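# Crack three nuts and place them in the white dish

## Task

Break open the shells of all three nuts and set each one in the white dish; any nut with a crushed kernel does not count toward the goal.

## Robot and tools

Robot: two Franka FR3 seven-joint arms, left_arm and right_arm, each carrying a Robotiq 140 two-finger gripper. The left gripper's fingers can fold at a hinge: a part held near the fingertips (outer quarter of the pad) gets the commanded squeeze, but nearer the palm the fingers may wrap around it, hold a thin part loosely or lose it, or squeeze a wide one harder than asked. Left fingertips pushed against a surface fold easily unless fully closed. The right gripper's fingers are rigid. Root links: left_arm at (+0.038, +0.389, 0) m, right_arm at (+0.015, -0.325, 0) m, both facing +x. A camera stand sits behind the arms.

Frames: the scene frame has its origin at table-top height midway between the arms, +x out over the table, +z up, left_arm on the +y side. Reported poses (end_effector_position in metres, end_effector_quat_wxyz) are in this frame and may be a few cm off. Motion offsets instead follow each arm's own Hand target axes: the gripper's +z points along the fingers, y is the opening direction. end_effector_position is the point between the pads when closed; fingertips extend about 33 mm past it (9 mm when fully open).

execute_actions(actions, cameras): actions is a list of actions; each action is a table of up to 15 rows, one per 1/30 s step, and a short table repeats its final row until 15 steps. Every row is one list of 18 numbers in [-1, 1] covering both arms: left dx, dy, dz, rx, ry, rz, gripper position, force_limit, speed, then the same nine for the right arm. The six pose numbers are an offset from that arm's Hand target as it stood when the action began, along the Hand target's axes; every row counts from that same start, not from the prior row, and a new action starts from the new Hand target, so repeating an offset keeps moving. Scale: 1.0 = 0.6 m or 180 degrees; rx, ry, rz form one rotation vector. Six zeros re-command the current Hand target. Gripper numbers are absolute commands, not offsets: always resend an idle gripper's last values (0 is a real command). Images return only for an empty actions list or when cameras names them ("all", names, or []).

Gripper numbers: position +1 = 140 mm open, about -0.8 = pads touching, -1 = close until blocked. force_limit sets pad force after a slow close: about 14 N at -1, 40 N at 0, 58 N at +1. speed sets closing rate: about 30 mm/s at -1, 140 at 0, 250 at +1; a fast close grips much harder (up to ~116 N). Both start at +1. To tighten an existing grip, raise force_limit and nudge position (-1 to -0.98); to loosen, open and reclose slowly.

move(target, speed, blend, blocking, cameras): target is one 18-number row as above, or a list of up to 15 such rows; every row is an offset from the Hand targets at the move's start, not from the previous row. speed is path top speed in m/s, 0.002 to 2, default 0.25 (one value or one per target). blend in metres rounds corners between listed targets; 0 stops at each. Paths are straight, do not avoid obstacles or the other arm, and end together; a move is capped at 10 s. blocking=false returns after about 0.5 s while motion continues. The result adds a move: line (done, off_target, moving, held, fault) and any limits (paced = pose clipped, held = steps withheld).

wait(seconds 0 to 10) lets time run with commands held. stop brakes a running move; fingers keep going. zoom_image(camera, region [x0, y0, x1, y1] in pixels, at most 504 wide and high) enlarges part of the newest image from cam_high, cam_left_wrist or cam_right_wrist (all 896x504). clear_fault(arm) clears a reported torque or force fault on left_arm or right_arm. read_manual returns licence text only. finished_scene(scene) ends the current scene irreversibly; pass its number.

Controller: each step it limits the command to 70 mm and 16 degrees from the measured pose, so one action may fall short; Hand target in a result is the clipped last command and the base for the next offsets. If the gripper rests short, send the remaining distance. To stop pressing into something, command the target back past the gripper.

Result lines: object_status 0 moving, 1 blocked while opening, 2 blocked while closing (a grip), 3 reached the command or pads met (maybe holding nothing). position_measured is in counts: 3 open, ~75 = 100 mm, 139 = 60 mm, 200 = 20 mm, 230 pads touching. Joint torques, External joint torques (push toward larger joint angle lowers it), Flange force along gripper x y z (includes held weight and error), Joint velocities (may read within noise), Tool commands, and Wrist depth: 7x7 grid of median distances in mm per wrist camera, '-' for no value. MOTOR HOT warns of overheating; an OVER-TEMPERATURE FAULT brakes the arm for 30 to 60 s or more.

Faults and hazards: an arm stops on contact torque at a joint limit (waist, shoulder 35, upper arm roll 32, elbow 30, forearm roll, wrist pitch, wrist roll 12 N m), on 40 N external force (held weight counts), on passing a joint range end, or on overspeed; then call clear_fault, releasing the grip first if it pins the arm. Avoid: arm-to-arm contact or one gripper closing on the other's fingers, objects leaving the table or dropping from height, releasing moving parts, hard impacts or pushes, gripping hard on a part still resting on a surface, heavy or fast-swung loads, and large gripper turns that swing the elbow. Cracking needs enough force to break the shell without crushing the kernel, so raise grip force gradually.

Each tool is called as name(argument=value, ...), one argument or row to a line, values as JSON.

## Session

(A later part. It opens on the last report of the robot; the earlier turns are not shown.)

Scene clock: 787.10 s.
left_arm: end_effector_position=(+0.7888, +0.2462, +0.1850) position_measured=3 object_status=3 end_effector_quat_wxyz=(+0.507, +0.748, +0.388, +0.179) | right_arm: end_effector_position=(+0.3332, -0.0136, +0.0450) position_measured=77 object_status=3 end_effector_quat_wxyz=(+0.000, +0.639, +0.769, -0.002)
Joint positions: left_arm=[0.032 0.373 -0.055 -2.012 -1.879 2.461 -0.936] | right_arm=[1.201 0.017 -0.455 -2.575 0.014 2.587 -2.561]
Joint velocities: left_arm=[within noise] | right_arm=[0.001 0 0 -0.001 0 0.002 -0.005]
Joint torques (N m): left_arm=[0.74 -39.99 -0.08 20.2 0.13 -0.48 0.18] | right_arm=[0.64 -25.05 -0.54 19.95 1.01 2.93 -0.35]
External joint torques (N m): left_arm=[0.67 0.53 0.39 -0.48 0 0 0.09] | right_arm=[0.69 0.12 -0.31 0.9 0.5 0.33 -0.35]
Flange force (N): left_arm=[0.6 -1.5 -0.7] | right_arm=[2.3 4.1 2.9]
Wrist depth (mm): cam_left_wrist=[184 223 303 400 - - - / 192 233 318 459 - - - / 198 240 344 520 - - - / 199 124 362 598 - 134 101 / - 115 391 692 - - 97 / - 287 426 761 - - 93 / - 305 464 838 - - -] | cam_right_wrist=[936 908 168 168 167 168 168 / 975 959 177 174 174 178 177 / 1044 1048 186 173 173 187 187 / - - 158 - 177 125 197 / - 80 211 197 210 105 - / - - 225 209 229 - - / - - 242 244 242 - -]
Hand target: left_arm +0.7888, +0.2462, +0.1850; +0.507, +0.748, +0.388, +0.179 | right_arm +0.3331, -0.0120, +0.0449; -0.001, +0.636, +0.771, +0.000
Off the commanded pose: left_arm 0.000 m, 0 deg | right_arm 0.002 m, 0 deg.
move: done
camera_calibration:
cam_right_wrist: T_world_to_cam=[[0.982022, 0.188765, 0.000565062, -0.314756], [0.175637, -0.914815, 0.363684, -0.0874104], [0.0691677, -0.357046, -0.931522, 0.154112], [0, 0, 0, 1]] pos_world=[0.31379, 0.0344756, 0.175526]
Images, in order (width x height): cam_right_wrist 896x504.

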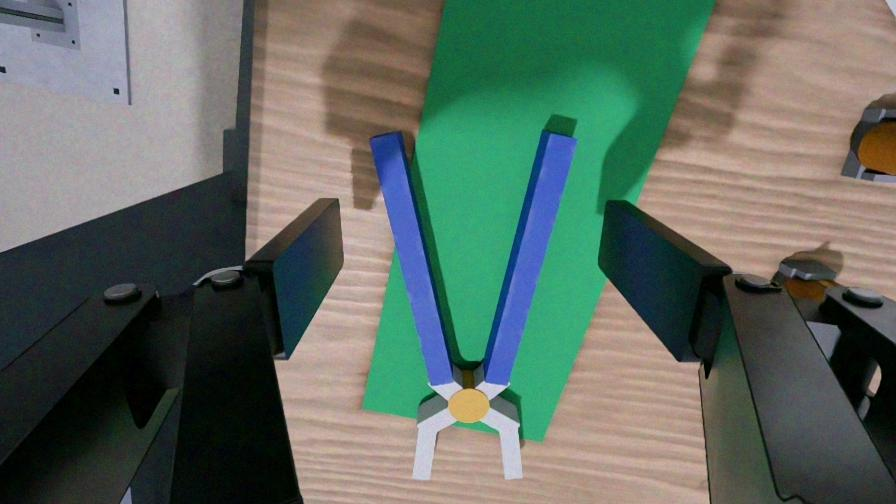

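move(
  target=[
    [0,0,0,0,0,0,1,1,1,0,0,0.0173,0,0,0,0.412,1,0],
    [0,0,0,0,0,0,1,1,1,0,0,0.0173,0,0,0,-0.05,-1,-1],
  ],
  speed=0.05,
  cameras=["cam_right_wrist"],
)

move(
  target=[0,0,0,0,0,0,1,1,1,0,0,0,0,0,0,-0.6,-1,-1],
  speed=0.05,
)

wait(
  seconds=1.5,
  cameras=["cam_right_wrist"],
)

zoom_image(
  camera="cam_right_wrist",
  region=[240, 60, 690, 504],
)

Scene clock: 795.63 s.
left_arm: end_effector_position=(+0.7888, +0.2462, +0.1850) position_measured=3 object_status=3 end_effector_quat_wxyz=(+0.507, +0.748, +0.388, +0.179) | right_arm: end_effector_position=(+0.3340, -0.0125, +0.0353) position_measured=135 object_status=0 end_effector_quat_wxyz=(+0.000, +0.638, +0.770, +0.000)
Joint positions: left_arm=[0.032 0.373 -0.055 -2.012 -1.879 2.461 -0.936] | right_arm=[1.201 0.047 -0.451 -2.576 0.041 2.617 -2.582]
Joint torques (N m): left_arm=[0.71 -40.02 -0.09 20.18 0.12 -0.48 0.16] | right_arm=[0.46 -25.69 -0.82 18.54 0.96 2.74 -0.35]
External joint torques (N m): left_arm=[0.81 0.49 0.52 -0.52 -0.02 0.02 0.08] | right_arm=[0.57 0.01 -0.21 -0.01 0.47 0.15 -0.35]
Flange force (N): left_arm=[0.6 -1.6 -1.0] | right_arm=[0.4 1.3 2.3]
Wrist depth (mm): cam_left_wrist=[184 223 303 406 - - 1095 / 192 232 317 460 - - - / 198 240 345 517 - - - / 199 124 363 592 - 134 101 / - 115 393 694 - - 97 / - 288 425 757 3625 - 92 / - 304 465 841 3478 - -] | cam_right_wrist=[884 901 159 158 159 160 160 / 963 959 167 - - 168 169 / 1000 1000 177 161 160 178 178 / 525 507 129 - 135 186 189 / - 76 86 186 118 91 166 / - - - 196 - - - / - - - 226 234 - -]
Hand target: left_arm +0.7888, +0.2462, +0.1850; +0.507, +0.748, +0.388, +0.179 | right_arm +0.3331, -0.0120, +0.0345; -0.001, +0.636, +0.771, +0.000
Off the commanded pose: left_arm 0.000 m, 0 deg | right_arm 0.001 m, 0 deg.
move: done
camera_calibration:
cam_right_wrist: T_world_to_cam=[[0.981615, 0.190857, 0.0025079, -0.315667], [0.177025, -0.915227, 0.361969, -0.083408], [0.0713797, -0.35487, -0.932187, 0.144758], [0, 0, 0, 1]] pos_world=[0.314295, 0.0352801, 0.165924]
Images, in order (width x height): cam_right_wrist 896x504.

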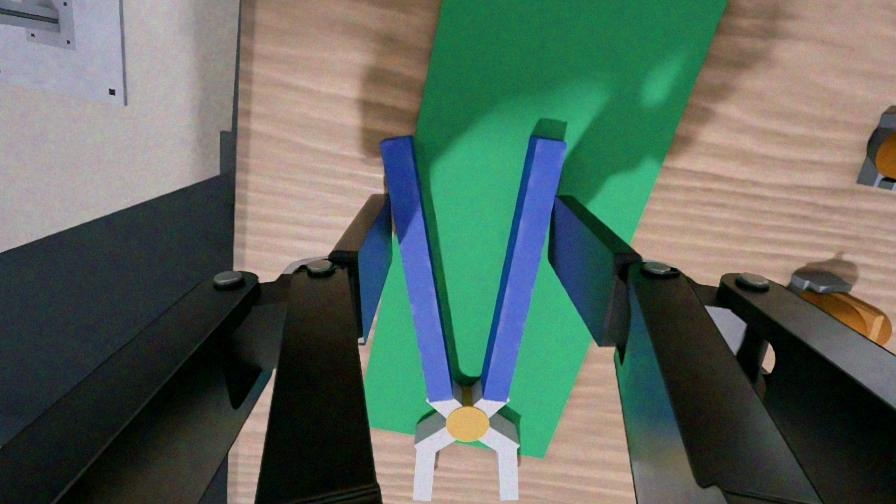

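Scene clock: 797.00 s.
left_arm: end_effector_position=(+0.7888, +0.2462, +0.1850) position_measured=3 object_status=3 end_effector_quat_wxyz=(+0.507, +0.748, +0.388, +0.179) | right_arm: end_effector_position=(+0.3344, -0.0120, +0.0356) position_measured=189 object_status=2 end_effector_quat_wxyz=(+0.000, +0.638, +0.770, +0.001)
Joint positions: left_arm=[0.032 0.373 -0.055 -2.012 -1.879 2.461 -0.936] | right_arm=[1.201 0.047 -0.451 -2.576 0.042 2.618 -2.583]
Joint torques (N m): left_arm=[0.73 -39.99 -0.13 20.19 0.14 -0.48 0.2] | right_arm=[0.79 -25 -0.72 18.3 0.93 2.7 -0.34]
External joint torques (N m): left_arm=[0.68 0.8 0.35 -0.69 0 0.01 0.11] | right_arm=[0.76 0.75 -0.25 -0.27 0.45 0.11 -0.34]
Flange force (N): left_arm=[0.5 -2.0 -0.5] | right_arm=[1.2 2.1 4.3]
Wrist depth (mm): cam_left_wrist=[183 223 302 404 - - - / 192 233 319 451 - - - / 198 239 344 517 - - - / 199 124 366 596 - 134 101 / - 115 392 717 - - 97 / - 286 426 838 3899 - 93 / - 304 466 936 3386 - -] | cam_right_wrist=[933 901 159 158 157 160 161 / 983 955 168 169 167 169 169 / 1017 979 177 162 178 178 179 / - - 186 168 134 189 189 / - - - 181 - 94 176 / - - - 197 - 73 - / - - - 221 - - -]
Hand target: left_arm +0.7888, +0.2462, +0.1850; +0.507, +0.748, +0.388, +0.179 | right_arm +0.3331, -0.0120, +0.0345; -0.001, +0.636, +0.771, +0.000
Off the commanded pose: left_arm 0.000 m, 0 deg | right_arm 0.002 m, 0 deg.
move: done

Scene clock: 798.50 s.
left_arm: end_effector_position=(+0.7888, +0.2462, +0.1850) position_measured=3 object_status=3 end_effector_quat_wxyz=(+0.507, +0.748, +0.388, +0.179) | right_arm: end_effector_position=(+0.3344, -0.0120, +0.0356) position_measured=189 object_status=2 end_effector_quat_wxyz=(+0.000, +0.638, +0.770, +0.001)
Joint positions: left_arm=[0.032 0.373 -0.055 -2.012 -1.879 2.461 -0.936] | right_arm=[1.201 0.047 -0.451 -2.576 0.042 2.618 -2.583]
Joint torques (N m): left_arm=[0.68 -39.98 -0.12 20.19 0.13 -0.48 0.2] | right_arm=[0.83 -25.03 -0.71 18.25 0.94 2.71 -0.36]
External joint torques (N m): left_arm=[0.71 0.55 0.43 -0.57 -0.01 0.01 0.12] | right_arm=[0.84 0.68 -0.19 -0.35 0.46 0.12 -0.36]
Flange force (N): left_arm=[0.4 -1.7 -0.9] | right_arm=[1.0 1.7 4.3]
Wrist depth (mm): cam_left_wrist=[183 223 303 417 - - - / 192 234 319 458 - - - / 198 240 345 519 - - - / 199 124 363 593 - 134 106 / - 115 391 692 - - 97 / - 287 424 787 3258 - 92 / - 305 465 841 - - -] | cam_right_wrist=[- 897 159 158 - 160 160 / 944 963 169 168 - 169 169 / 1000 971 177 164 - 179 179 / 465 479 186 168 128 189 189 / 374 - - 180 - 94 177 / - - - 196 - 73 - / - - - 223 - - -]
Hand target: left_arm +0.7888, +0.2462, +0.1850; +0.507, +0.748, +0.388, +0.179 | right_arm +0.3331, -0.0120, +0.0345; -0.001, +0.636, +0.771, +0.000
Tool commands: left_gripper/position=+1.0 left_gripper/force_limit=+1.0 left_gripper/speed=+1.0 right_gripper/position=-0.6 right_gripper/force_limit=-1.0 right_gripper/speed=-1.0
Off the commanded pose: left_arm 0.000 m, 0 deg | right_arm 0.002 m, 0 deg.
wait: 1.50 s; at rest by 0.17 s
camera_calibration:
cam_right_wrist: T_world_to_cam=[[0.981572, 0.191055, 0.00381031, -0.316233], [0.176813, -0.915607, 0.361109, -0.0830697], [0.0724804, -0.353781, -0.932516, 0.144792], [0, 0, 0, 1]] pos_world=[0.314598, 0.035583, 0.166223]
Images, in order (width x height): cam_right_wrist 896x504.

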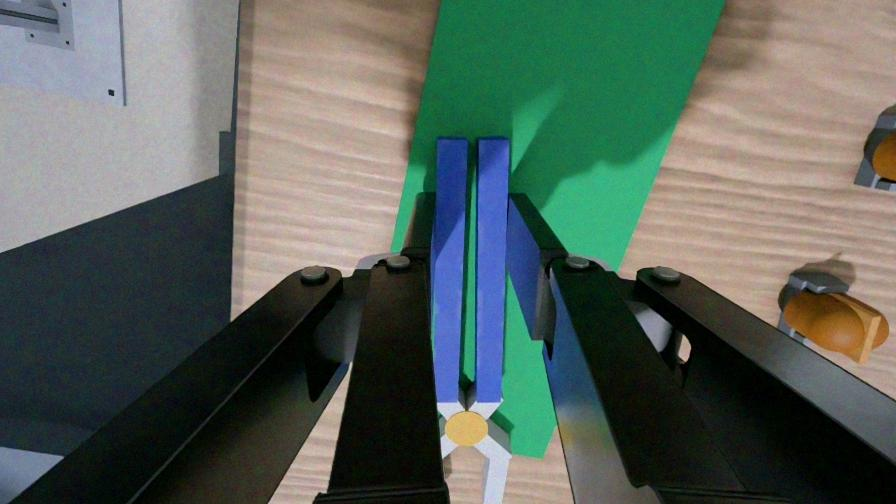

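Scaled by 1.120 from the camera's 896x504 image, which has a finer 1280x720 frame.

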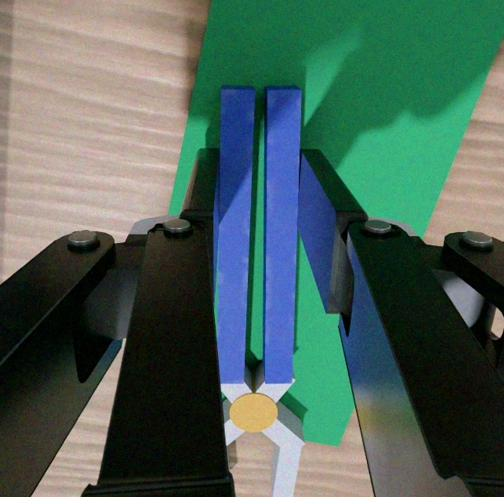

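move(
  target=[0,0,0,0,0,0,1,1,1,0,0,-0.05,0,0,0,-0.6,-1,-1],
  speed=0.04,
  cameras=["cam_right_wrist","cam_high"],
)

zoom_image(
  camera="cam_right_wrist",
  region=[240, 60, 690, 504],
)

zoom_image(
  camera="cam_high",
  region=[310, 130, 460, 280],
)

Scene clock: 815.23 s.
left_arm: end_effector_position=(+0.7888, +0.2462, +0.1850) position_measured=3 object_status=3 end_effector_quat_wxyz=(+0.507, +0.748, +0.388, +0.179) | right_arm: end_effector_position=(+0.3323, -0.0118, +0.0634) position_measured=189 object_status=2 end_effector_quat_wxyz=(-0.002, +0.634, +0.773, -0.001)
Joint positions: left_arm=[0.032 0.373 -0.055 -2.012 -1.879 2.461 -0.936] | right_arm=[1.197 -0.034 -0.453 -2.568 -0.019 2.537 -2.548]
Joint velocities: left_arm=[within noise] | right_arm=[-0.002 0 0.002 -0.001 0.001 -0.001 0.006]
Joint torques (N m): left_arm=[0.71 -39.97 -0.14 20.17 0.14 -0.48 0.18] | right_arm=[-0.02 -26.15 -0.2 20.89 0.25 2.54 0.13]
External joint torques (N m): left_arm=[0.93 0.41 0.58 -0.46 0.01 0.04 0.09] | right_arm=[-0.12 -2.06 -0.67 1.32 -0.28 -0.01 0.13]
Flange force (N): left_arm=[0.7 -1.5 -1.2] | right_arm=[-1.9 -1.8 -7.0]
Wrist depth (mm): cam_left_wrist=[184 223 302 425 - - - / 192 233 319 483 - - - / 198 239 344 514 1660 - - / 199 124 364 593 - 134 102 / - 115 393 715 - - 97 / - 286 424 787 4437 3431 92 / - 304 467 916 3177 3217 -] | cam_right_wrist=[- 944 185 184 - 185 185 / 1008 975 193 189 - 195 193 / 1026 1021 206 157 201 207 206 / 440 568 215 166 135 219 216 / 361 - - 190 - 94 230 / - - - 223 - 73 - / - - - 265 - - -]
Hand target: left_arm +0.7888, +0.2462, +0.1850; +0.507, +0.748, +0.388, +0.179 | right_arm +0.3332, -0.0120, +0.0645; -0.001, +0.636, +0.771, +0.000
Off the commanded pose: left_arm 0.000 m, 0 deg | right_arm 0.001 m, 0 deg.
move: done
camera_calibration:
cam_right_wrist: T_world_to_cam=[[0.979478, 0.20155, -0.000151141, -0.313302], [0.188119, -0.913939, 0.359621, -0.0961901], [0.0723434, -0.35227, -0.933098, 0.171021], [0, 0, 0, 1]] pos_world=[0.312595, 0.0354797, 0.194124]
Images, in order (width x height): cam_high 896x504, cam_right_wrist 896x504.

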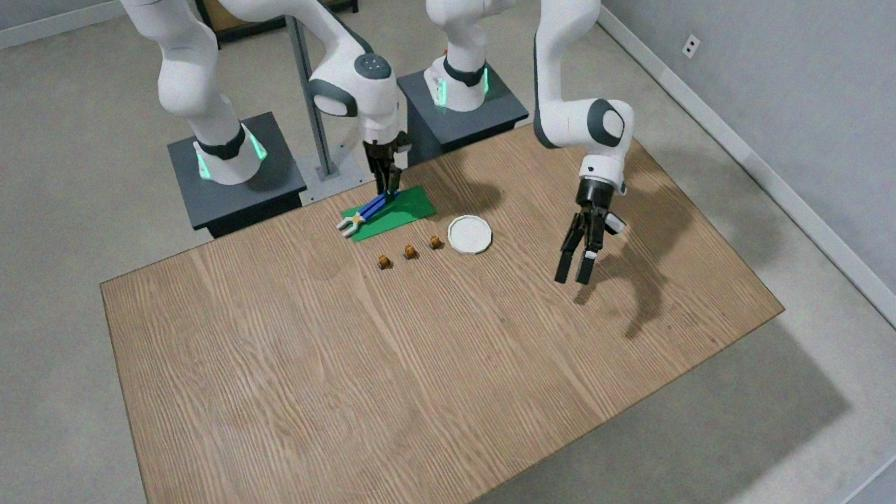

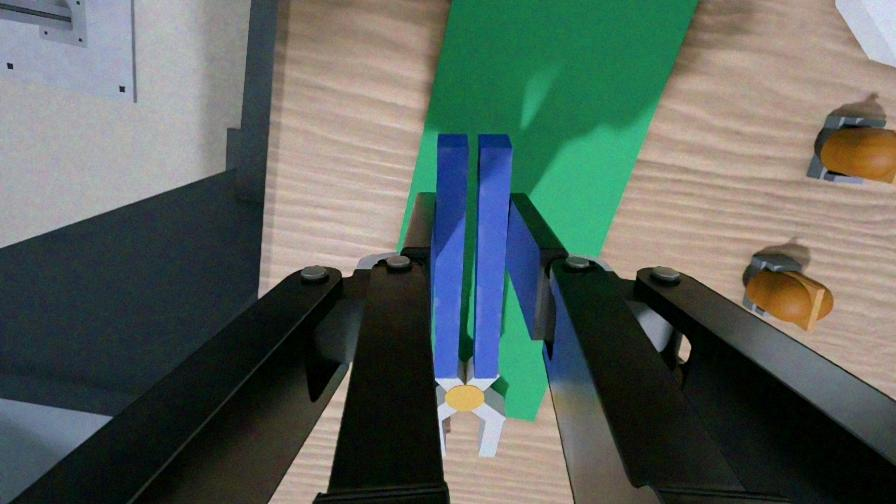

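Scaled by 1.120 from the camera's 896x504 image, which has a finer 1280x720 frame.

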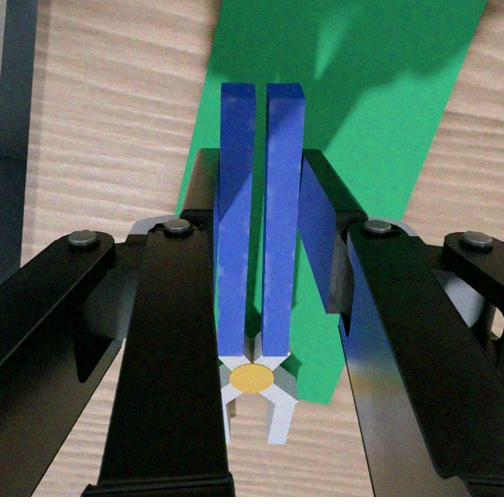

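Scaled by 3.360 from the camera's 896x504 image, which has a finer 1280x720 frame.

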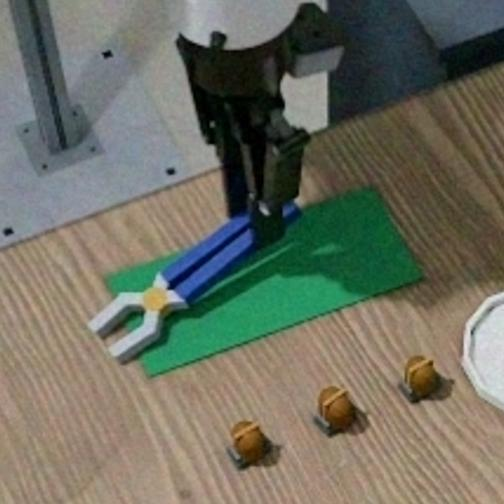

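move(
  target=[0,0,0,0,0,0,1,1,1,0,0,-0.1,0,0,0,-0.6,-1,-1],
  speed=0.04,
  cameras=["cam_right_wrist","cam_high"],
)

zoom_image(
  camera="cam_right_wrist",
  region=[240, 60, 690, 504],
)

zoom_image(
  camera="cam_high",
  region=[310, 130, 460, 280],
)

Scene clock: 823.90 s.
left_arm: end_effector_position=(+0.7888, +0.2462, +0.1850) position_measured=3 object_status=3 end_effector_quat_wxyz=(+0.507, +0.748, +0.388, +0.179) | right_arm: end_effector_position=(+0.3326, -0.0120, +0.1231) position_measured=189 object_status=2 end_effector_quat_wxyz=(-0.003, +0.635, +0.773, -0.001)
Joint positions: left_arm=[0.032 0.373 -0.055 -2.012 -1.879 2.461 -0.936] | right_arm=[1.177 -0.176 -0.435 -2.525 -0.098 2.36 -2.488]
Joint velocities: left_arm=[within noise] | right_arm=[0 0 0.001 0 0.001 -0.004 0.004]
Joint torques (N m): left_arm=[0.7 -39.99 -0.1 20.18 0.13 -0.49 0.2] | right_arm=[-0.23 -23.39 1.53 23.19 0.38 2.66 0.2]
External joint torques (N m): left_arm=[0.69 0.66 0.41 -0.66 -0.01 0 0.11] | right_arm=[-0.26 -1.73 -0.33 1.35 -0.28 0.07 0.2]
Flange force (N): left_arm=[0.4 -1.9 -0.8] | right_arm=[-1.5 -1.4 -5.0]
Wrist depth (mm): cam_left_wrist=[184 223 302 419 - - - / 192 233 318 462 - - - / 198 240 343 521 - - - / 199 124 365 592 - 134 102 / - 115 393 721 - - 97 / - 286 428 777 3625 3342 92 / - 305 465 936 - - -] | cam_right_wrist=[- 987 240 239 232 240 237 / 1048 1058 250 252 251 252 253 / 1112 1048 264 143 265 267 266 / - 503 275 151 275 277 284 / - - - 241 - 95 301 / - - - 319 - 73 - / - - - 338 - - -]
Hand target: left_arm +0.7888, +0.2462, +0.1850; +0.507, +0.748, +0.388, +0.179 | right_arm +0.3333, -0.0121, +0.1245; -0.001, +0.636, +0.771, +0.000
Off the commanded pose: left_arm 0.000 m, 0 deg | right_arm 0.002 m, 0 deg.
move: done
camera_calibration:
cam_right_wrist: T_world_to_cam=[[0.979849, 0.199734, -0.00116597, -0.313533], [0.18683, -0.914447, 0.359001, -0.117426], [0.0706386, -0.351984, -0.933337, 0.227393], [0, 0, 0, 1]] pos_world=[0.313091, 0.0352817, 0.254024]
Images, in order (width x height): cam_high 896x504, cam_right_wrist 896x504.

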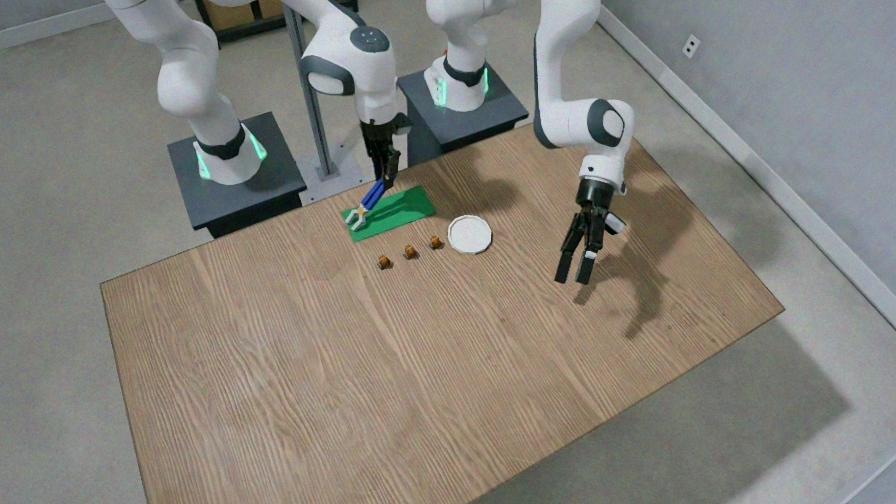

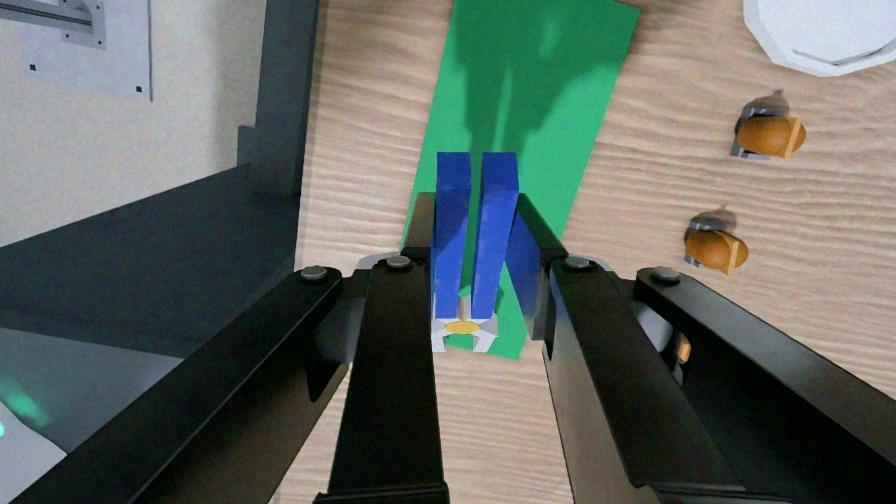

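Scaled by 1.120 from the camera's 896x504 image, which has a finer 1280x720 frame.

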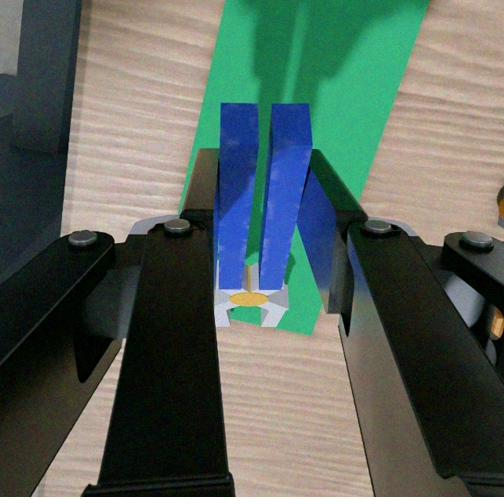

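Scaled by 3.360 from the camera's 896x504 image, which has a finer 1280x720 frame.

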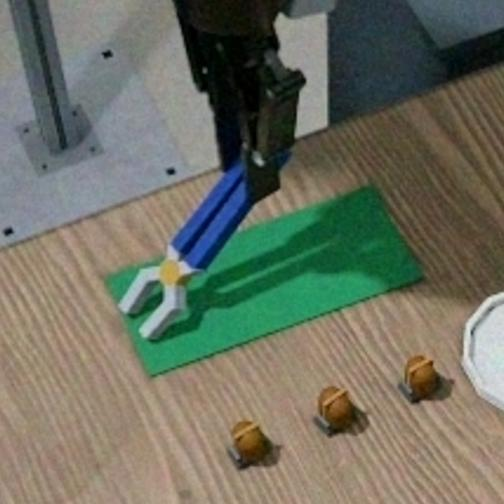

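move(
  target=[0,0,0,0,0,0,1,1,1,0,0,-0.1,0,0,0,-0.6,-1,-1],
  speed=0.05,
  cameras=["cam_right_wrist","cam_high"],
)

zoom_image(
  camera="cam_right_wrist",
  region=[240, 60, 690, 504],
)

zoom_image(
  camera="cam_high",
  region=[310, 100, 460, 250],
)

Scene clock: 829.23 s.
left_arm: end_effector_position=(+0.7888, +0.2462, +0.1850) position_measured=3 object_status=3 end_effector_quat_wxyz=(+0.507, +0.748, +0.388, +0.179) | right_arm: end_effector_position=(+0.3326, -0.0119, +0.1830) position_measured=189 object_status=2 end_effector_quat_wxyz=(-0.003, +0.635, +0.773, -0.001)
Joint positions: left_arm=[0.032 0.373 -0.055 -2.012 -1.879 2.461 -0.936] | right_arm=[1.158 -0.279 -0.402 -2.451 -0.126 2.187 -2.463]
Joint velocities: left_arm=[within noise] | right_arm=[-0.001 0.001 0.001 0 0.001 -0.005 0.001]
Joint torques (N m): left_arm=[0.71 -39.96 -0.08 20.17 0.13 -0.48 0.18] | right_arm=[0.37 -21.25 2.27 24.85 0.6 2.68 0.17]
External joint torques (N m): left_arm=[0.68 0.54 0.41 -0.54 0 0 0.1] | right_arm=[0.42 -1.34 -0.43 1.49 -0.18 0.09 0.17]
Flange force (N): left_arm=[0.4 -1.6 -0.8] | right_arm=[0.0 0.3 -3.7]
Wrist depth (mm): cam_left_wrist=[184 223 301 408 - - - / 192 234 318 448 - - - / 198 240 343 517 - - - / 200 124 363 594 - 134 106 / - 115 391 692 - - 97 / - 286 428 757 - - 92 / - 303 465 884 3959 - -] | cam_right_wrist=[1035 1030 759 291 291 290 290 / 1082 - 310 303 307 305 309 / 1173 1190 330 315 324 325 325 / 465 548 342 149 337 346 345 / 371 - - 367 - 95 368 / - - - 390 - 73 - / - - - 419 - - -]
Hand target: left_arm +0.7888, +0.2462, +0.1850; +0.507, +0.748, +0.388, +0.179 | right_arm +0.3334, -0.0121, +0.1845; -0.001, +0.636, +0.771, +0.000
Off the commanded pose: left_arm 0.000 m, 0 deg | right_arm 0.002 m, 0 deg.
move: done
camera_calibration:
cam_right_wrist: T_world_to_cam=[[0.979853, 0.19971, -0.00178522, -0.313288], [0.187036, -0.914459, 0.358863, -0.138824], [0.0700361, -0.351967, -0.933389, 0.283446], [0, 0, 0, 1]] pos_world=[0.313089, 0.0353818, 0.313825]
Images, in order (width x height): cam_high 896x504, cam_right_wrist 896x504.

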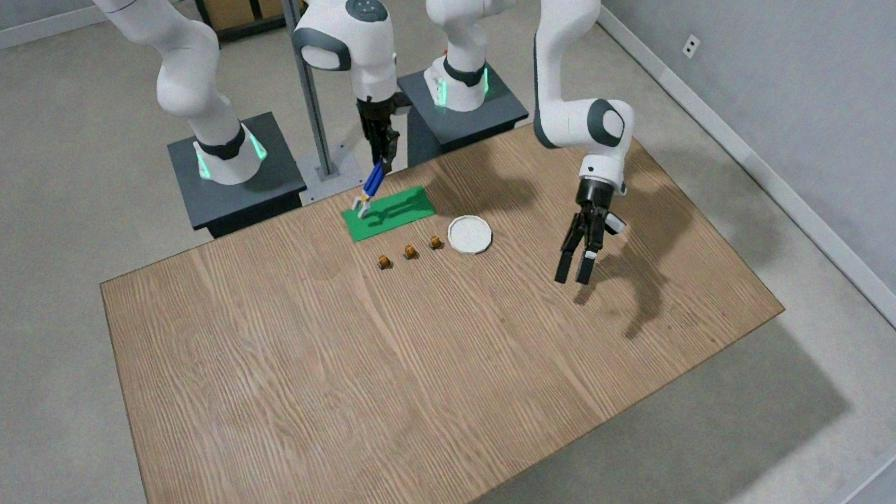

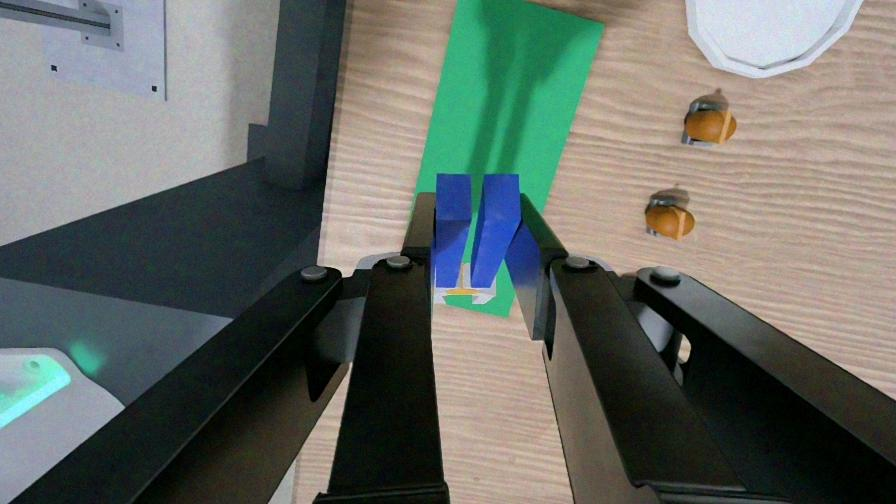

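Scaled by 1.120 from the camera's 896x504 image, which has a finer 1280x720 frame.

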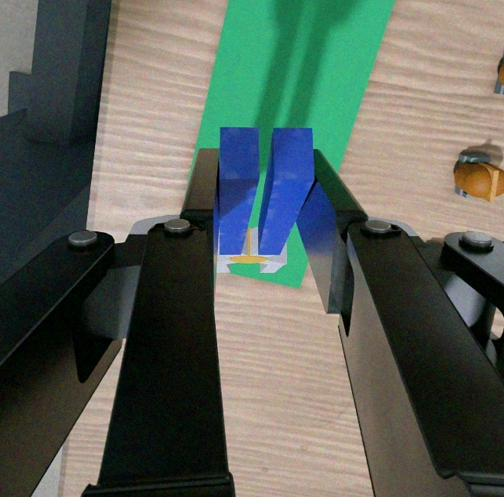

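Scaled by 3.360 from the camera's 896x504 image, which has a finer 1280x720 frame.

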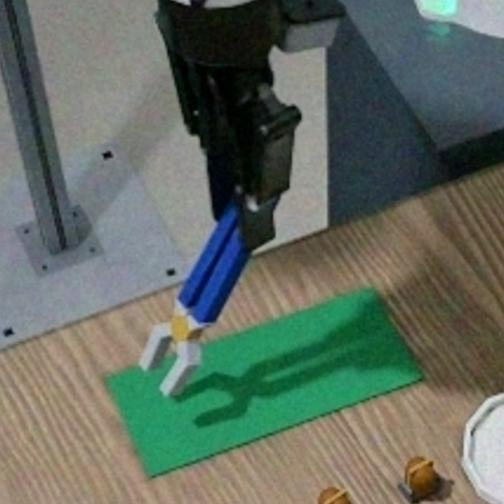

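move(
  target=[0,0,0,0,0,0,1,1,1,0,0,0.0333,0,0,0,-0.6,-1,-1],
  speed=0.08,
)

move(
  target=[0,0,0,0,0,0,1,1,1,0,0,0,0,0,0,-0.4,-1,-1],
  speed=0.08,
  cameras=["cam_right_wrist"],
)

zoom_image(
  camera="cam_right_wrist",
  region=[240, 60, 690, 504],
)

Scene clock: 849.47 s.
left_arm: end_effector_position=(+0.7888, +0.2462, +0.1850) position_measured=3 object_status=3 end_effector_quat_wxyz=(+0.507, +0.748, +0.388, +0.179) | right_arm: end_effector_position=(+0.3324, -0.0130, +0.1644) position_measured=189 object_status=2 end_effector_quat_wxyz=(+0.000, +0.635, +0.772, -0.002)
Joint positions: left_arm=[0.032 0.373 -0.055 -2.012 -1.879 2.461 -0.936] | right_arm=[1.158 -0.251 -0.404 -2.477 -0.126 2.237 -2.462]
Joint velocities: left_arm=[within noise] | right_arm=[0 -0.001 0.001 -0.001 -0.001 0.004 -0.001]
Joint torques (N m): left_arm=[0.69 -39.96 -0.12 20.18 0.14 -0.48 0.18] | right_arm=[0.4 -20.74 1.35 23.7 0.83 3.06 -0.07]
External joint torques (N m): left_arm=[0.66 0.52 0.38 -0.58 0.01 0.01 0.1] | right_arm=[0.4 -0.29 -1.12 0.77 0.09 0.48 -0.07]
Flange force (N): left_arm=[0.3 -1.6 -0.9] | right_arm=[0.4 2.7 0.4]
Wrist depth (mm): cam_left_wrist=[184 223 303 401 - - - / 192 233 319 457 - - - / 197 240 344 515 - - 1532 / 199 124 363 594 2548 134 107 / - 115 393 707 - - 97 / - 287 425 746 - - 92 / - 305 465 884 3386 - -] | cam_right_wrist=[991 1048 279 273 279 275 275 / 1048 1072 292 286 293 288 290 / 1161 1123 312 135 307 309 308 / - - 315 149 318 326 325 / 351 - - 347 - 95 348 / - - - 370 - 73 - / - - - - - - -]
Hand target: left_arm +0.7888, +0.2462, +0.1850; +0.507, +0.748, +0.388, +0.179 | right_arm +0.3334, -0.0121, +0.1645; -0.001, +0.636, +0.771, +0.000
Off the commanded pose: left_arm 0.000 m, 0 deg | right_arm 0.001 m, 0 deg.
move: done

Scene clock: 849.97 s.
left_arm: end_effector_position=(+0.7888, +0.2462, +0.1850) position_measured=3 object_status=3 end_effector_quat_wxyz=(+0.507, +0.748, +0.388, +0.179) | right_arm: end_effector_position=(+0.3326, -0.0128, +0.1644) position_measured=179 object_status=3 end_effector_quat_wxyz=(+0.000, +0.635, +0.772, -0.002)
Joint positions: left_arm=[0.032 0.373 -0.055 -2.012 -1.879 2.461 -0.936] | right_arm=[1.158 -0.251 -0.405 -2.477 -0.126 2.238 -2.462]
Joint torques (N m): left_arm=[0.69 -39.99 -0.08 20.18 0.13 -0.49 0.17] | right_arm=[0.44 -20.78 1.51 23.58 0.89 3.03 -0.07]
External joint torques (N m): left_arm=[0.64 0.57 0.4 -0.59 -0.01 0 0.09] | right_arm=[0.44 -0.34 -0.96 0.62 0.14 0.44 -0.07]
Flange force (N): left_arm=[0.4 -1.7 -0.8] | right_arm=[0.3 2.1 0.4]
Wrist depth (mm): cam_left_wrist=[184 224 304 401 - - - / 192 233 317 460 - - - / 198 239 344 520 - - - / 200 124 363 594 - 134 100 / - 115 393 699 - - 97 / - 288 428 759 - 3299 92 / - 304 466 847 - - -] | cam_right_wrist=[- 983 731 273 272 276 275 / 1067 1062 295 286 289 286 292 / 1128 1128 311 246 307 307 308 / - - 315 131 153 326 329 / 344 - - 354 - 94 350 / - - - 372 - 76 - / - - - 399 - - -]
Hand target: left_arm +0.7888, +0.2462, +0.1850; +0.507, +0.748, +0.388, +0.179 | right_arm +0.3334, -0.0121, +0.1645; -0.001, +0.636, +0.771, +0.000
Off the commanded pose: left_arm 0.000 m, 0 deg | right_arm 0.001 m, 0 deg.
move: done
camera_calibration:
cam_right_wrist: T_world_to_cam=[[0.980078, 0.198612, 0.000385602, -0.313664], [0.18482, -0.912725, 0.364383, -0.133178], [0.0727228, -0.357052, -0.931249, 0.26446], [0, 0, 0, 1]] pos_world=[0.312797, 0.0351686, 0.294927]
Images, in order (width x height): cam_right_wrist 896x504.

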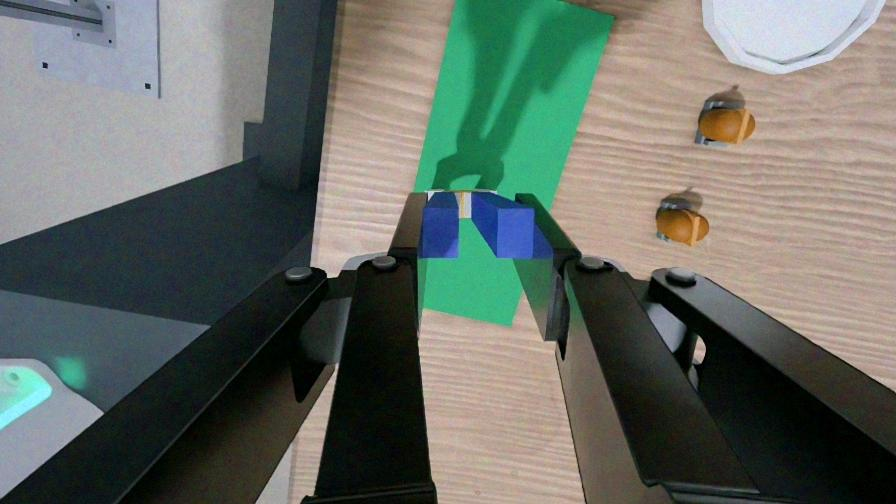

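Scaled by 1.120 from the camera's 896x504 image, which has a finer 1280x720 frame.

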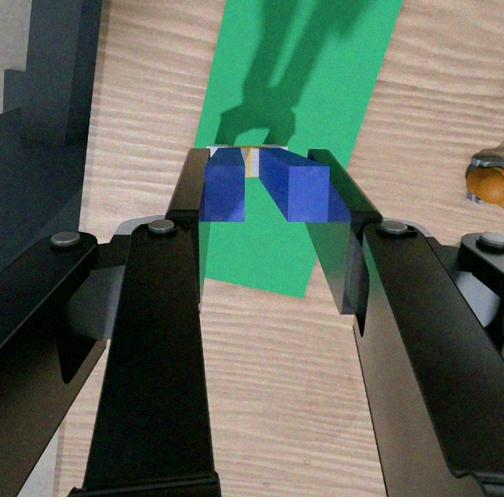

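wait(
  seconds=1,
  cameras=["cam_right_wrist","cam_high"],
)

zoom_image(
  camera="cam_right_wrist",
  region=[340, 130, 620, 370],
)

zoom_image(
  camera="cam_high",
  region=[310, 100, 460, 250],
)

Scene clock: 855.80 s.
left_arm: end_effector_position=(+0.7888, +0.2462, +0.1850) position_measured=3 object_status=3 end_effector_quat_wxyz=(+0.507, +0.748, +0.388, +0.179) | right_arm: end_effector_position=(+0.3326, -0.0128, +0.1644) position_measured=179 object_status=3 end_effector_quat_wxyz=(+0.000, +0.635, +0.772, -0.002)
Joint positions: left_arm=[0.032 0.373 -0.055 -2.012 -1.879 2.461 -0.936] | right_arm=[1.158 -0.251 -0.405 -2.477 -0.126 2.238 -2.462]
Joint torques (N m): left_arm=[0.74 -39.95 -0.11 20.17 0.13 -0.48 0.2] | right_arm=[0.44 -20.75 1.49 23.6 0.89 3.04 -0.06]
External joint torques (N m): left_arm=[0.72 0.63 0.38 -0.59 0 0.01 0.11] | right_arm=[0.42 -0.32 -1 0.67 0.14 0.46 -0.06]
Flange force (N): left_arm=[0.5 -1.8 -0.7] | right_arm=[0.3 2.3 0.4]
Wrist depth (mm): cam_left_wrist=[184 224 303 406 - - - / 192 233 317 457 - - - / 198 239 345 521 - - - / 199 124 363 588 - 134 101 / - 115 392 684 2992 2573 96 / - 288 426 771 - - 92 / - 303 466 836 - - -] | cam_right_wrist=[991 1030 276 280 274 273 274 / 1077 1077 285 294 289 289 292 / 1144 1087 307 248 307 307 310 / 446 548 320 130 153 327 327 / 343 - - 351 - 94 348 / - - - 372 - 76 - / - - - 399 - - -]
Hand target: left_arm +0.7888, +0.2462, +0.1850; +0.507, +0.748, +0.388, +0.179 | right_arm +0.3334, -0.0121, +0.1645; -0.001, +0.636, +0.771, +0.000
Tool commands: left_gripper/position=+1.0 left_gripper/force_limit=+1.0 left_gripper/speed=+1.0 right_gripper/position=-0.4 right_gripper/force_limit=-1.0 right_gripper/speed=-1.0
Off the commanded pose: left_arm 0.000 m, 0 deg | right_arm 0.001 m, 0 deg.
wait: 1.00 s; at rest from the start
camera_calibration:
cam_right_wrist: T_world_to_cam=[[0.980078, 0.198612, 0.000385602, -0.313664], [0.18482, -0.912725, 0.364383, -0.133178], [0.0727228, -0.357052, -0.931249, 0.26446], [0, 0, 0, 1]] pos_world=[0.312797, 0.0351686, 0.294927]
Images, in order (width x height): cam_high 896x504, cam_right_wrist 896x504.

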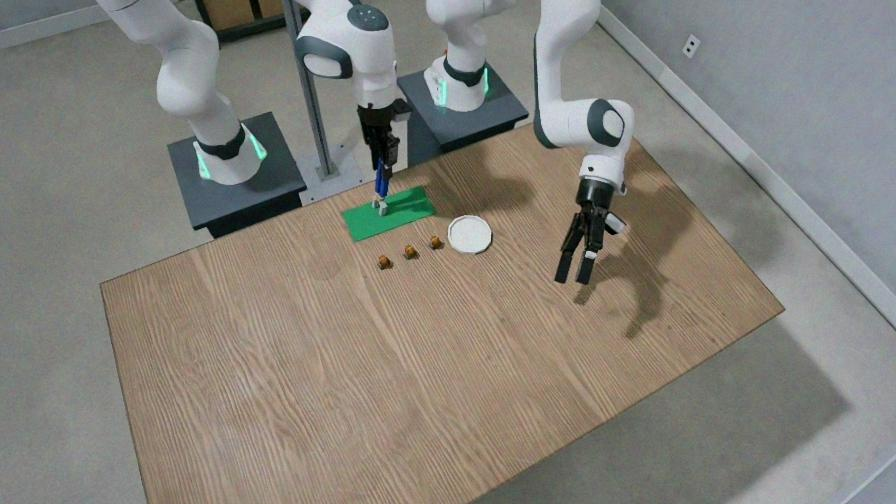

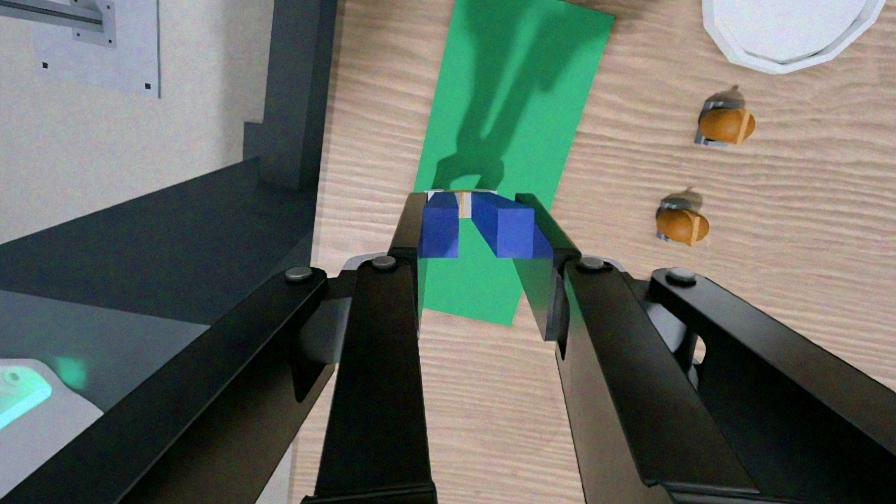

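Scaled by 1.800 from the camera's 896x504 image, which has a finer 1280x720 frame.

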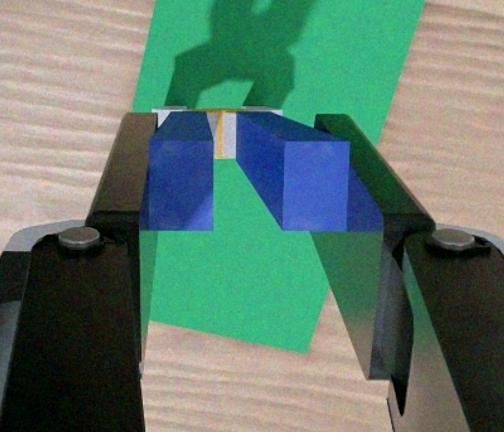

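Scaled by 3.360 from the camera's 896x504 image, which has a finer 1280x720 frame.

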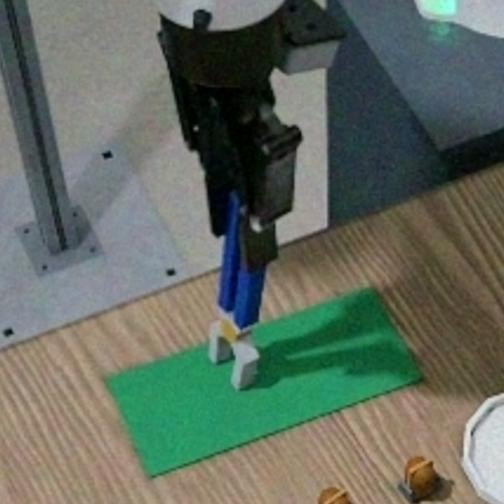

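move(
  target=[0,0,0,0,0,0,1,1,1,0,0,0,0,0,0,-0.25,-1,-1],
  speed=0.08,
)

move(
  target=[0,0,0,0,0,0,1,1,1,0,0,0,0,0,0,-0.15,-1,-1],
  speed=0.08,
)

wait(
  seconds=0.5,
  cameras=["cam_right_wrist","cam_high"],
)

zoom_image(
  camera="cam_right_wrist",
  region=[340, 130, 620, 370],
)

zoom_image(
  camera="cam_high",
  region=[310, 100, 460, 250],
)

Scene clock: 868.40 s.
left_arm: end_effector_position=(+0.7888, +0.2462, +0.1850) position_measured=3 object_status=3 end_effector_quat_wxyz=(+0.507, +0.748, +0.388, +0.179) | right_arm: end_effector_position=(+0.3326, -0.0128, +0.1644) position_measured=160 object_status=0 end_effector_quat_wxyz=(+0.000, +0.635, +0.772, -0.002)
Joint positions: left_arm=[0.032 0.373 -0.055 -2.012 -1.879 2.461 -0.936] | right_arm=[1.158 -0.251 -0.405 -2.477 -0.126 2.238 -2.462]
Joint torques (N m): left_arm=[0.67 -39.97 -0.1 20.22 0.14 -0.48 0.2] | right_arm=[0.42 -20.72 1.49 23.57 0.88 3.02 -0.08]
External joint torques (N m): left_arm=[0.65 0.68 0.41 -0.59 0 0.01 0.11] | right_arm=[0.48 -0.27 -0.91 0.66 0.14 0.45 -0.08]
Flange force (N): left_arm=[0.5 -1.8 -0.6] | right_arm=[0.5 2.3 0.5]
Wrist depth (mm): cam_left_wrist=[184 223 302 409 - - - / 192 233 318 451 - - - / 198 240 345 518 - - - / 199 124 365 597 - 134 102 / - 115 391 711 3386 - 97 / - 287 425 812 5985 - 92 / - 304 470 926 2599 - -] | cam_right_wrist=[- 995 275 275 274 274 273 / 1072 1082 293 284 291 288 292 / 1156 1092 309 215 303 307 307 / - 555 115 134 132 325 328 / 342 - - 353 113 92 345 / - - - 368 - - - / - - - 398 - - -]
Hand target: left_arm +0.7888, +0.2462, +0.1850; +0.507, +0.748, +0.388, +0.179 | right_arm +0.3334, -0.0121, +0.1645; -0.001, +0.636, +0.771, +0.000
Off the commanded pose: left_arm 0.000 m, 0 deg | right_arm 0.001 m, 0 deg.
move: done

Scene clock: 868.90 s.
left_arm: end_effector_position=(+0.7888, +0.2462, +0.1850) position_measured=3 object_status=3 end_effector_quat_wxyz=(+0.507, +0.748, +0.388, +0.179) | right_arm: end_effector_position=(+0.3326, -0.0128, +0.1644) position_measured=148 object_status=0 end_effector_quat_wxyz=(+0.000, +0.635, +0.772, -0.002)
Joint positions: left_arm=[0.032 0.373 -0.055 -2.012 -1.879 2.461 -0.936] | right_arm=[1.158 -0.251 -0.405 -2.477 -0.126 2.238 -2.462]
Joint velocities: left_arm=[within noise] | right_arm=[0 -0.001 0.001 0 0 -0.001 0.004]
Joint torques (N m): left_arm=[0.68 -39.98 -0.12 20.16 0.13 -0.48 0.18] | right_arm=[0.36 -20.77 1.48 23.63 0.89 3.03 -0.1]
External joint torques (N m): left_arm=[0.56 0.71 0.3 -0.69 -0.01 0 0.1] | right_arm=[0.34 -0.26 -1.02 0.65 0.14 0.44 -0.09]
Flange force (N): left_arm=[0.3 -1.8 -0.6] | right_arm=[0.3 2.5 0.5]
Wrist depth (mm): cam_left_wrist=[184 223 302 400 - - - / 192 234 317 452 1471 - - / 198 239 345 525 - - - / 198 124 363 617 - 134 102 / - 115 395 697 4151 - 97 / - 286 425 782 - - 92 / - 305 464 922 4151 2797 -] | cam_right_wrist=[- 987 281 273 275 272 274 / 1067 1097 288 289 289 288 292 / 1133 1133 306 218 303 308 309 / - 506 106 134 133 322 326 / 344 76 - 355 121 - 345 / - - - 369 - - - / - - - 400 - - -]
Hand target: left_arm +0.7888, +0.2462, +0.1850; +0.507, +0.748, +0.388, +0.179 | right_arm +0.3334, -0.0121, +0.1645; -0.001, +0.636, +0.771, +0.000
Off the commanded pose: left_arm 0.000 m, 0 deg | right_arm 0.001 m, 0 deg.
move: done

Scene clock: 869.40 s.
left_arm: end_effector_position=(+0.7888, +0.2462, +0.1850) position_measured=3 object_status=3 end_effector_quat_wxyz=(+0.507, +0.748, +0.388, +0.179) | right_arm: end_effector_position=(+0.3326, -0.0128, +0.1644) position_measured=148 object_status=3 end_effector_quat_wxyz=(+0.000, +0.635, +0.772, -0.002)
Joint positions: left_arm=[0.032 0.373 -0.055 -2.012 -1.879 2.461 -0.936] | right_arm=[1.158 -0.251 -0.405 -2.477 -0.126 2.238 -2.462]
Joint torques (N m): left_arm=[0.66 -40.01 -0.12 20.21 0.14 -0.47 0.22] | right_arm=[0.42 -20.78 1.48 23.56 0.88 3.03 -0.1]
External joint torques (N m): left_arm=[0.68 0.58 0.42 -0.6 0.01 0.02 0.13] | right_arm=[0.41 -0.33 -1 0.61 0.14 0.45 -0.1]
Flange force (N): left_arm=[0.4 -1.8 -0.8] | right_arm=[0.2 2.2 0.5]
Wrist depth (mm): cam_left_wrist=[183 224 302 413 - - - / 192 233 319 454 - - - / 197 241 344 526 - - - / 199 124 363 593 - 134 101 / - 115 392 696 - - 96 / - 286 424 757 - 3525 92 / - 304 465 825 3525 3217 -] | cam_right_wrist=[979 1012 278 275 276 272 275 / 1072 1087 287 287 287 288 290 / 1133 1139 308 215 303 307 309 / 435 - 106 134 133 322 328 / 347 76 - 349 122 - 345 / - - - 370 - - - / - - - 396 - - -]
Hand target: left_arm +0.7888, +0.2462, +0.1850; +0.507, +0.748, +0.388, +0.179 | right_arm +0.3334, -0.0121, +0.1645; -0.001, +0.636, +0.771, +0.000
Tool commands: left_gripper/position=+1.0 left_gripper/force_limit=+1.0 left_gripper/speed=+1.0 right_gripper/position=-0.15 right_gripper/force_limit=-1.0 right_gripper/speed=-1.0
Off the commanded pose: left_arm 0.000 m, 0 deg | right_arm 0.001 m, 0 deg.
wait: 0.50 s; at rest by 0.17 s
camera_calibration:
cam_right_wrist: T_world_to_cam=[[0.980078, 0.198612, 0.000385602, -0.313664], [0.18482, -0.912725, 0.364383, -0.133178], [0.0727228, -0.357052, -0.931249, 0.26446], [0, 0, 0, 1]] pos_world=[0.312797, 0.0351686, 0.294927]
Images, in order (width x height): cam_high 896x504, cam_right_wrist 896x504.

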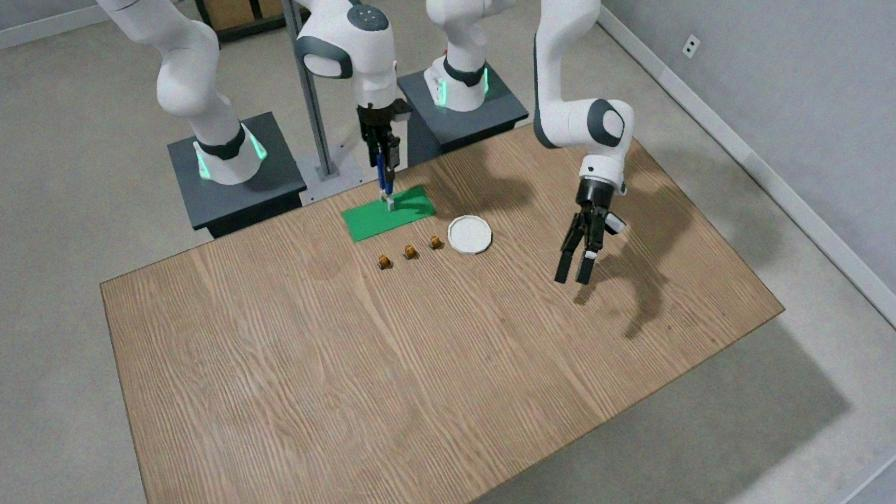

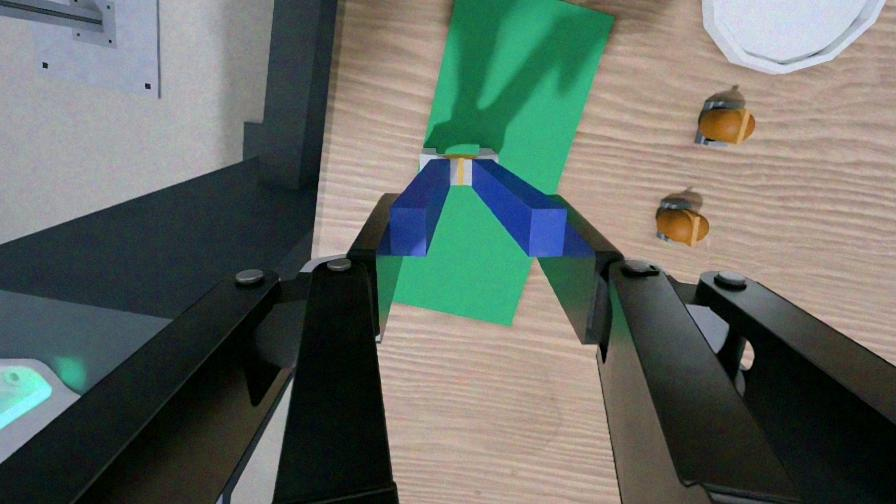

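Scaled by 1.800 from the camera's 896x504 image, which has a finer 1280x720 frame.

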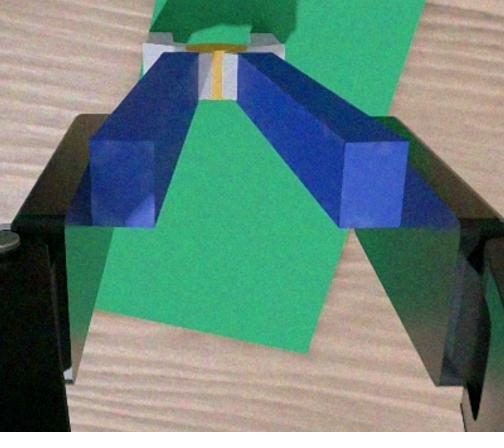

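Scaled by 3.360 from the camera's 896x504 image, which has a finer 1280x720 frame.

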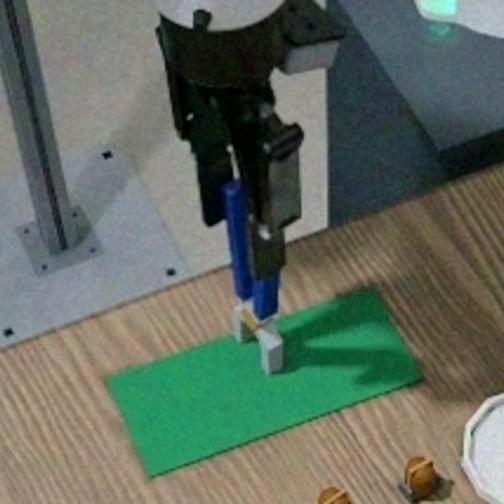

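zoom_image(
  camera="cam_right_wrist",
  region=[640, 70, 780, 260],
)

Scaled by 2.653 from the camera's 896x504 image, which has a finer 1280x720 frame.

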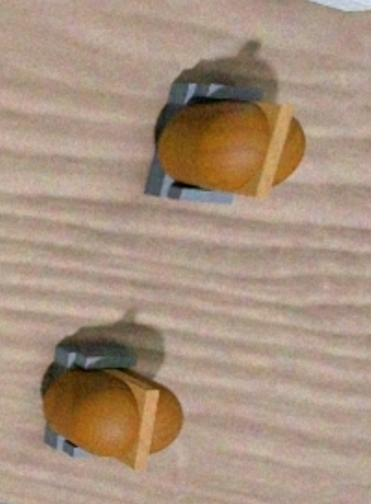

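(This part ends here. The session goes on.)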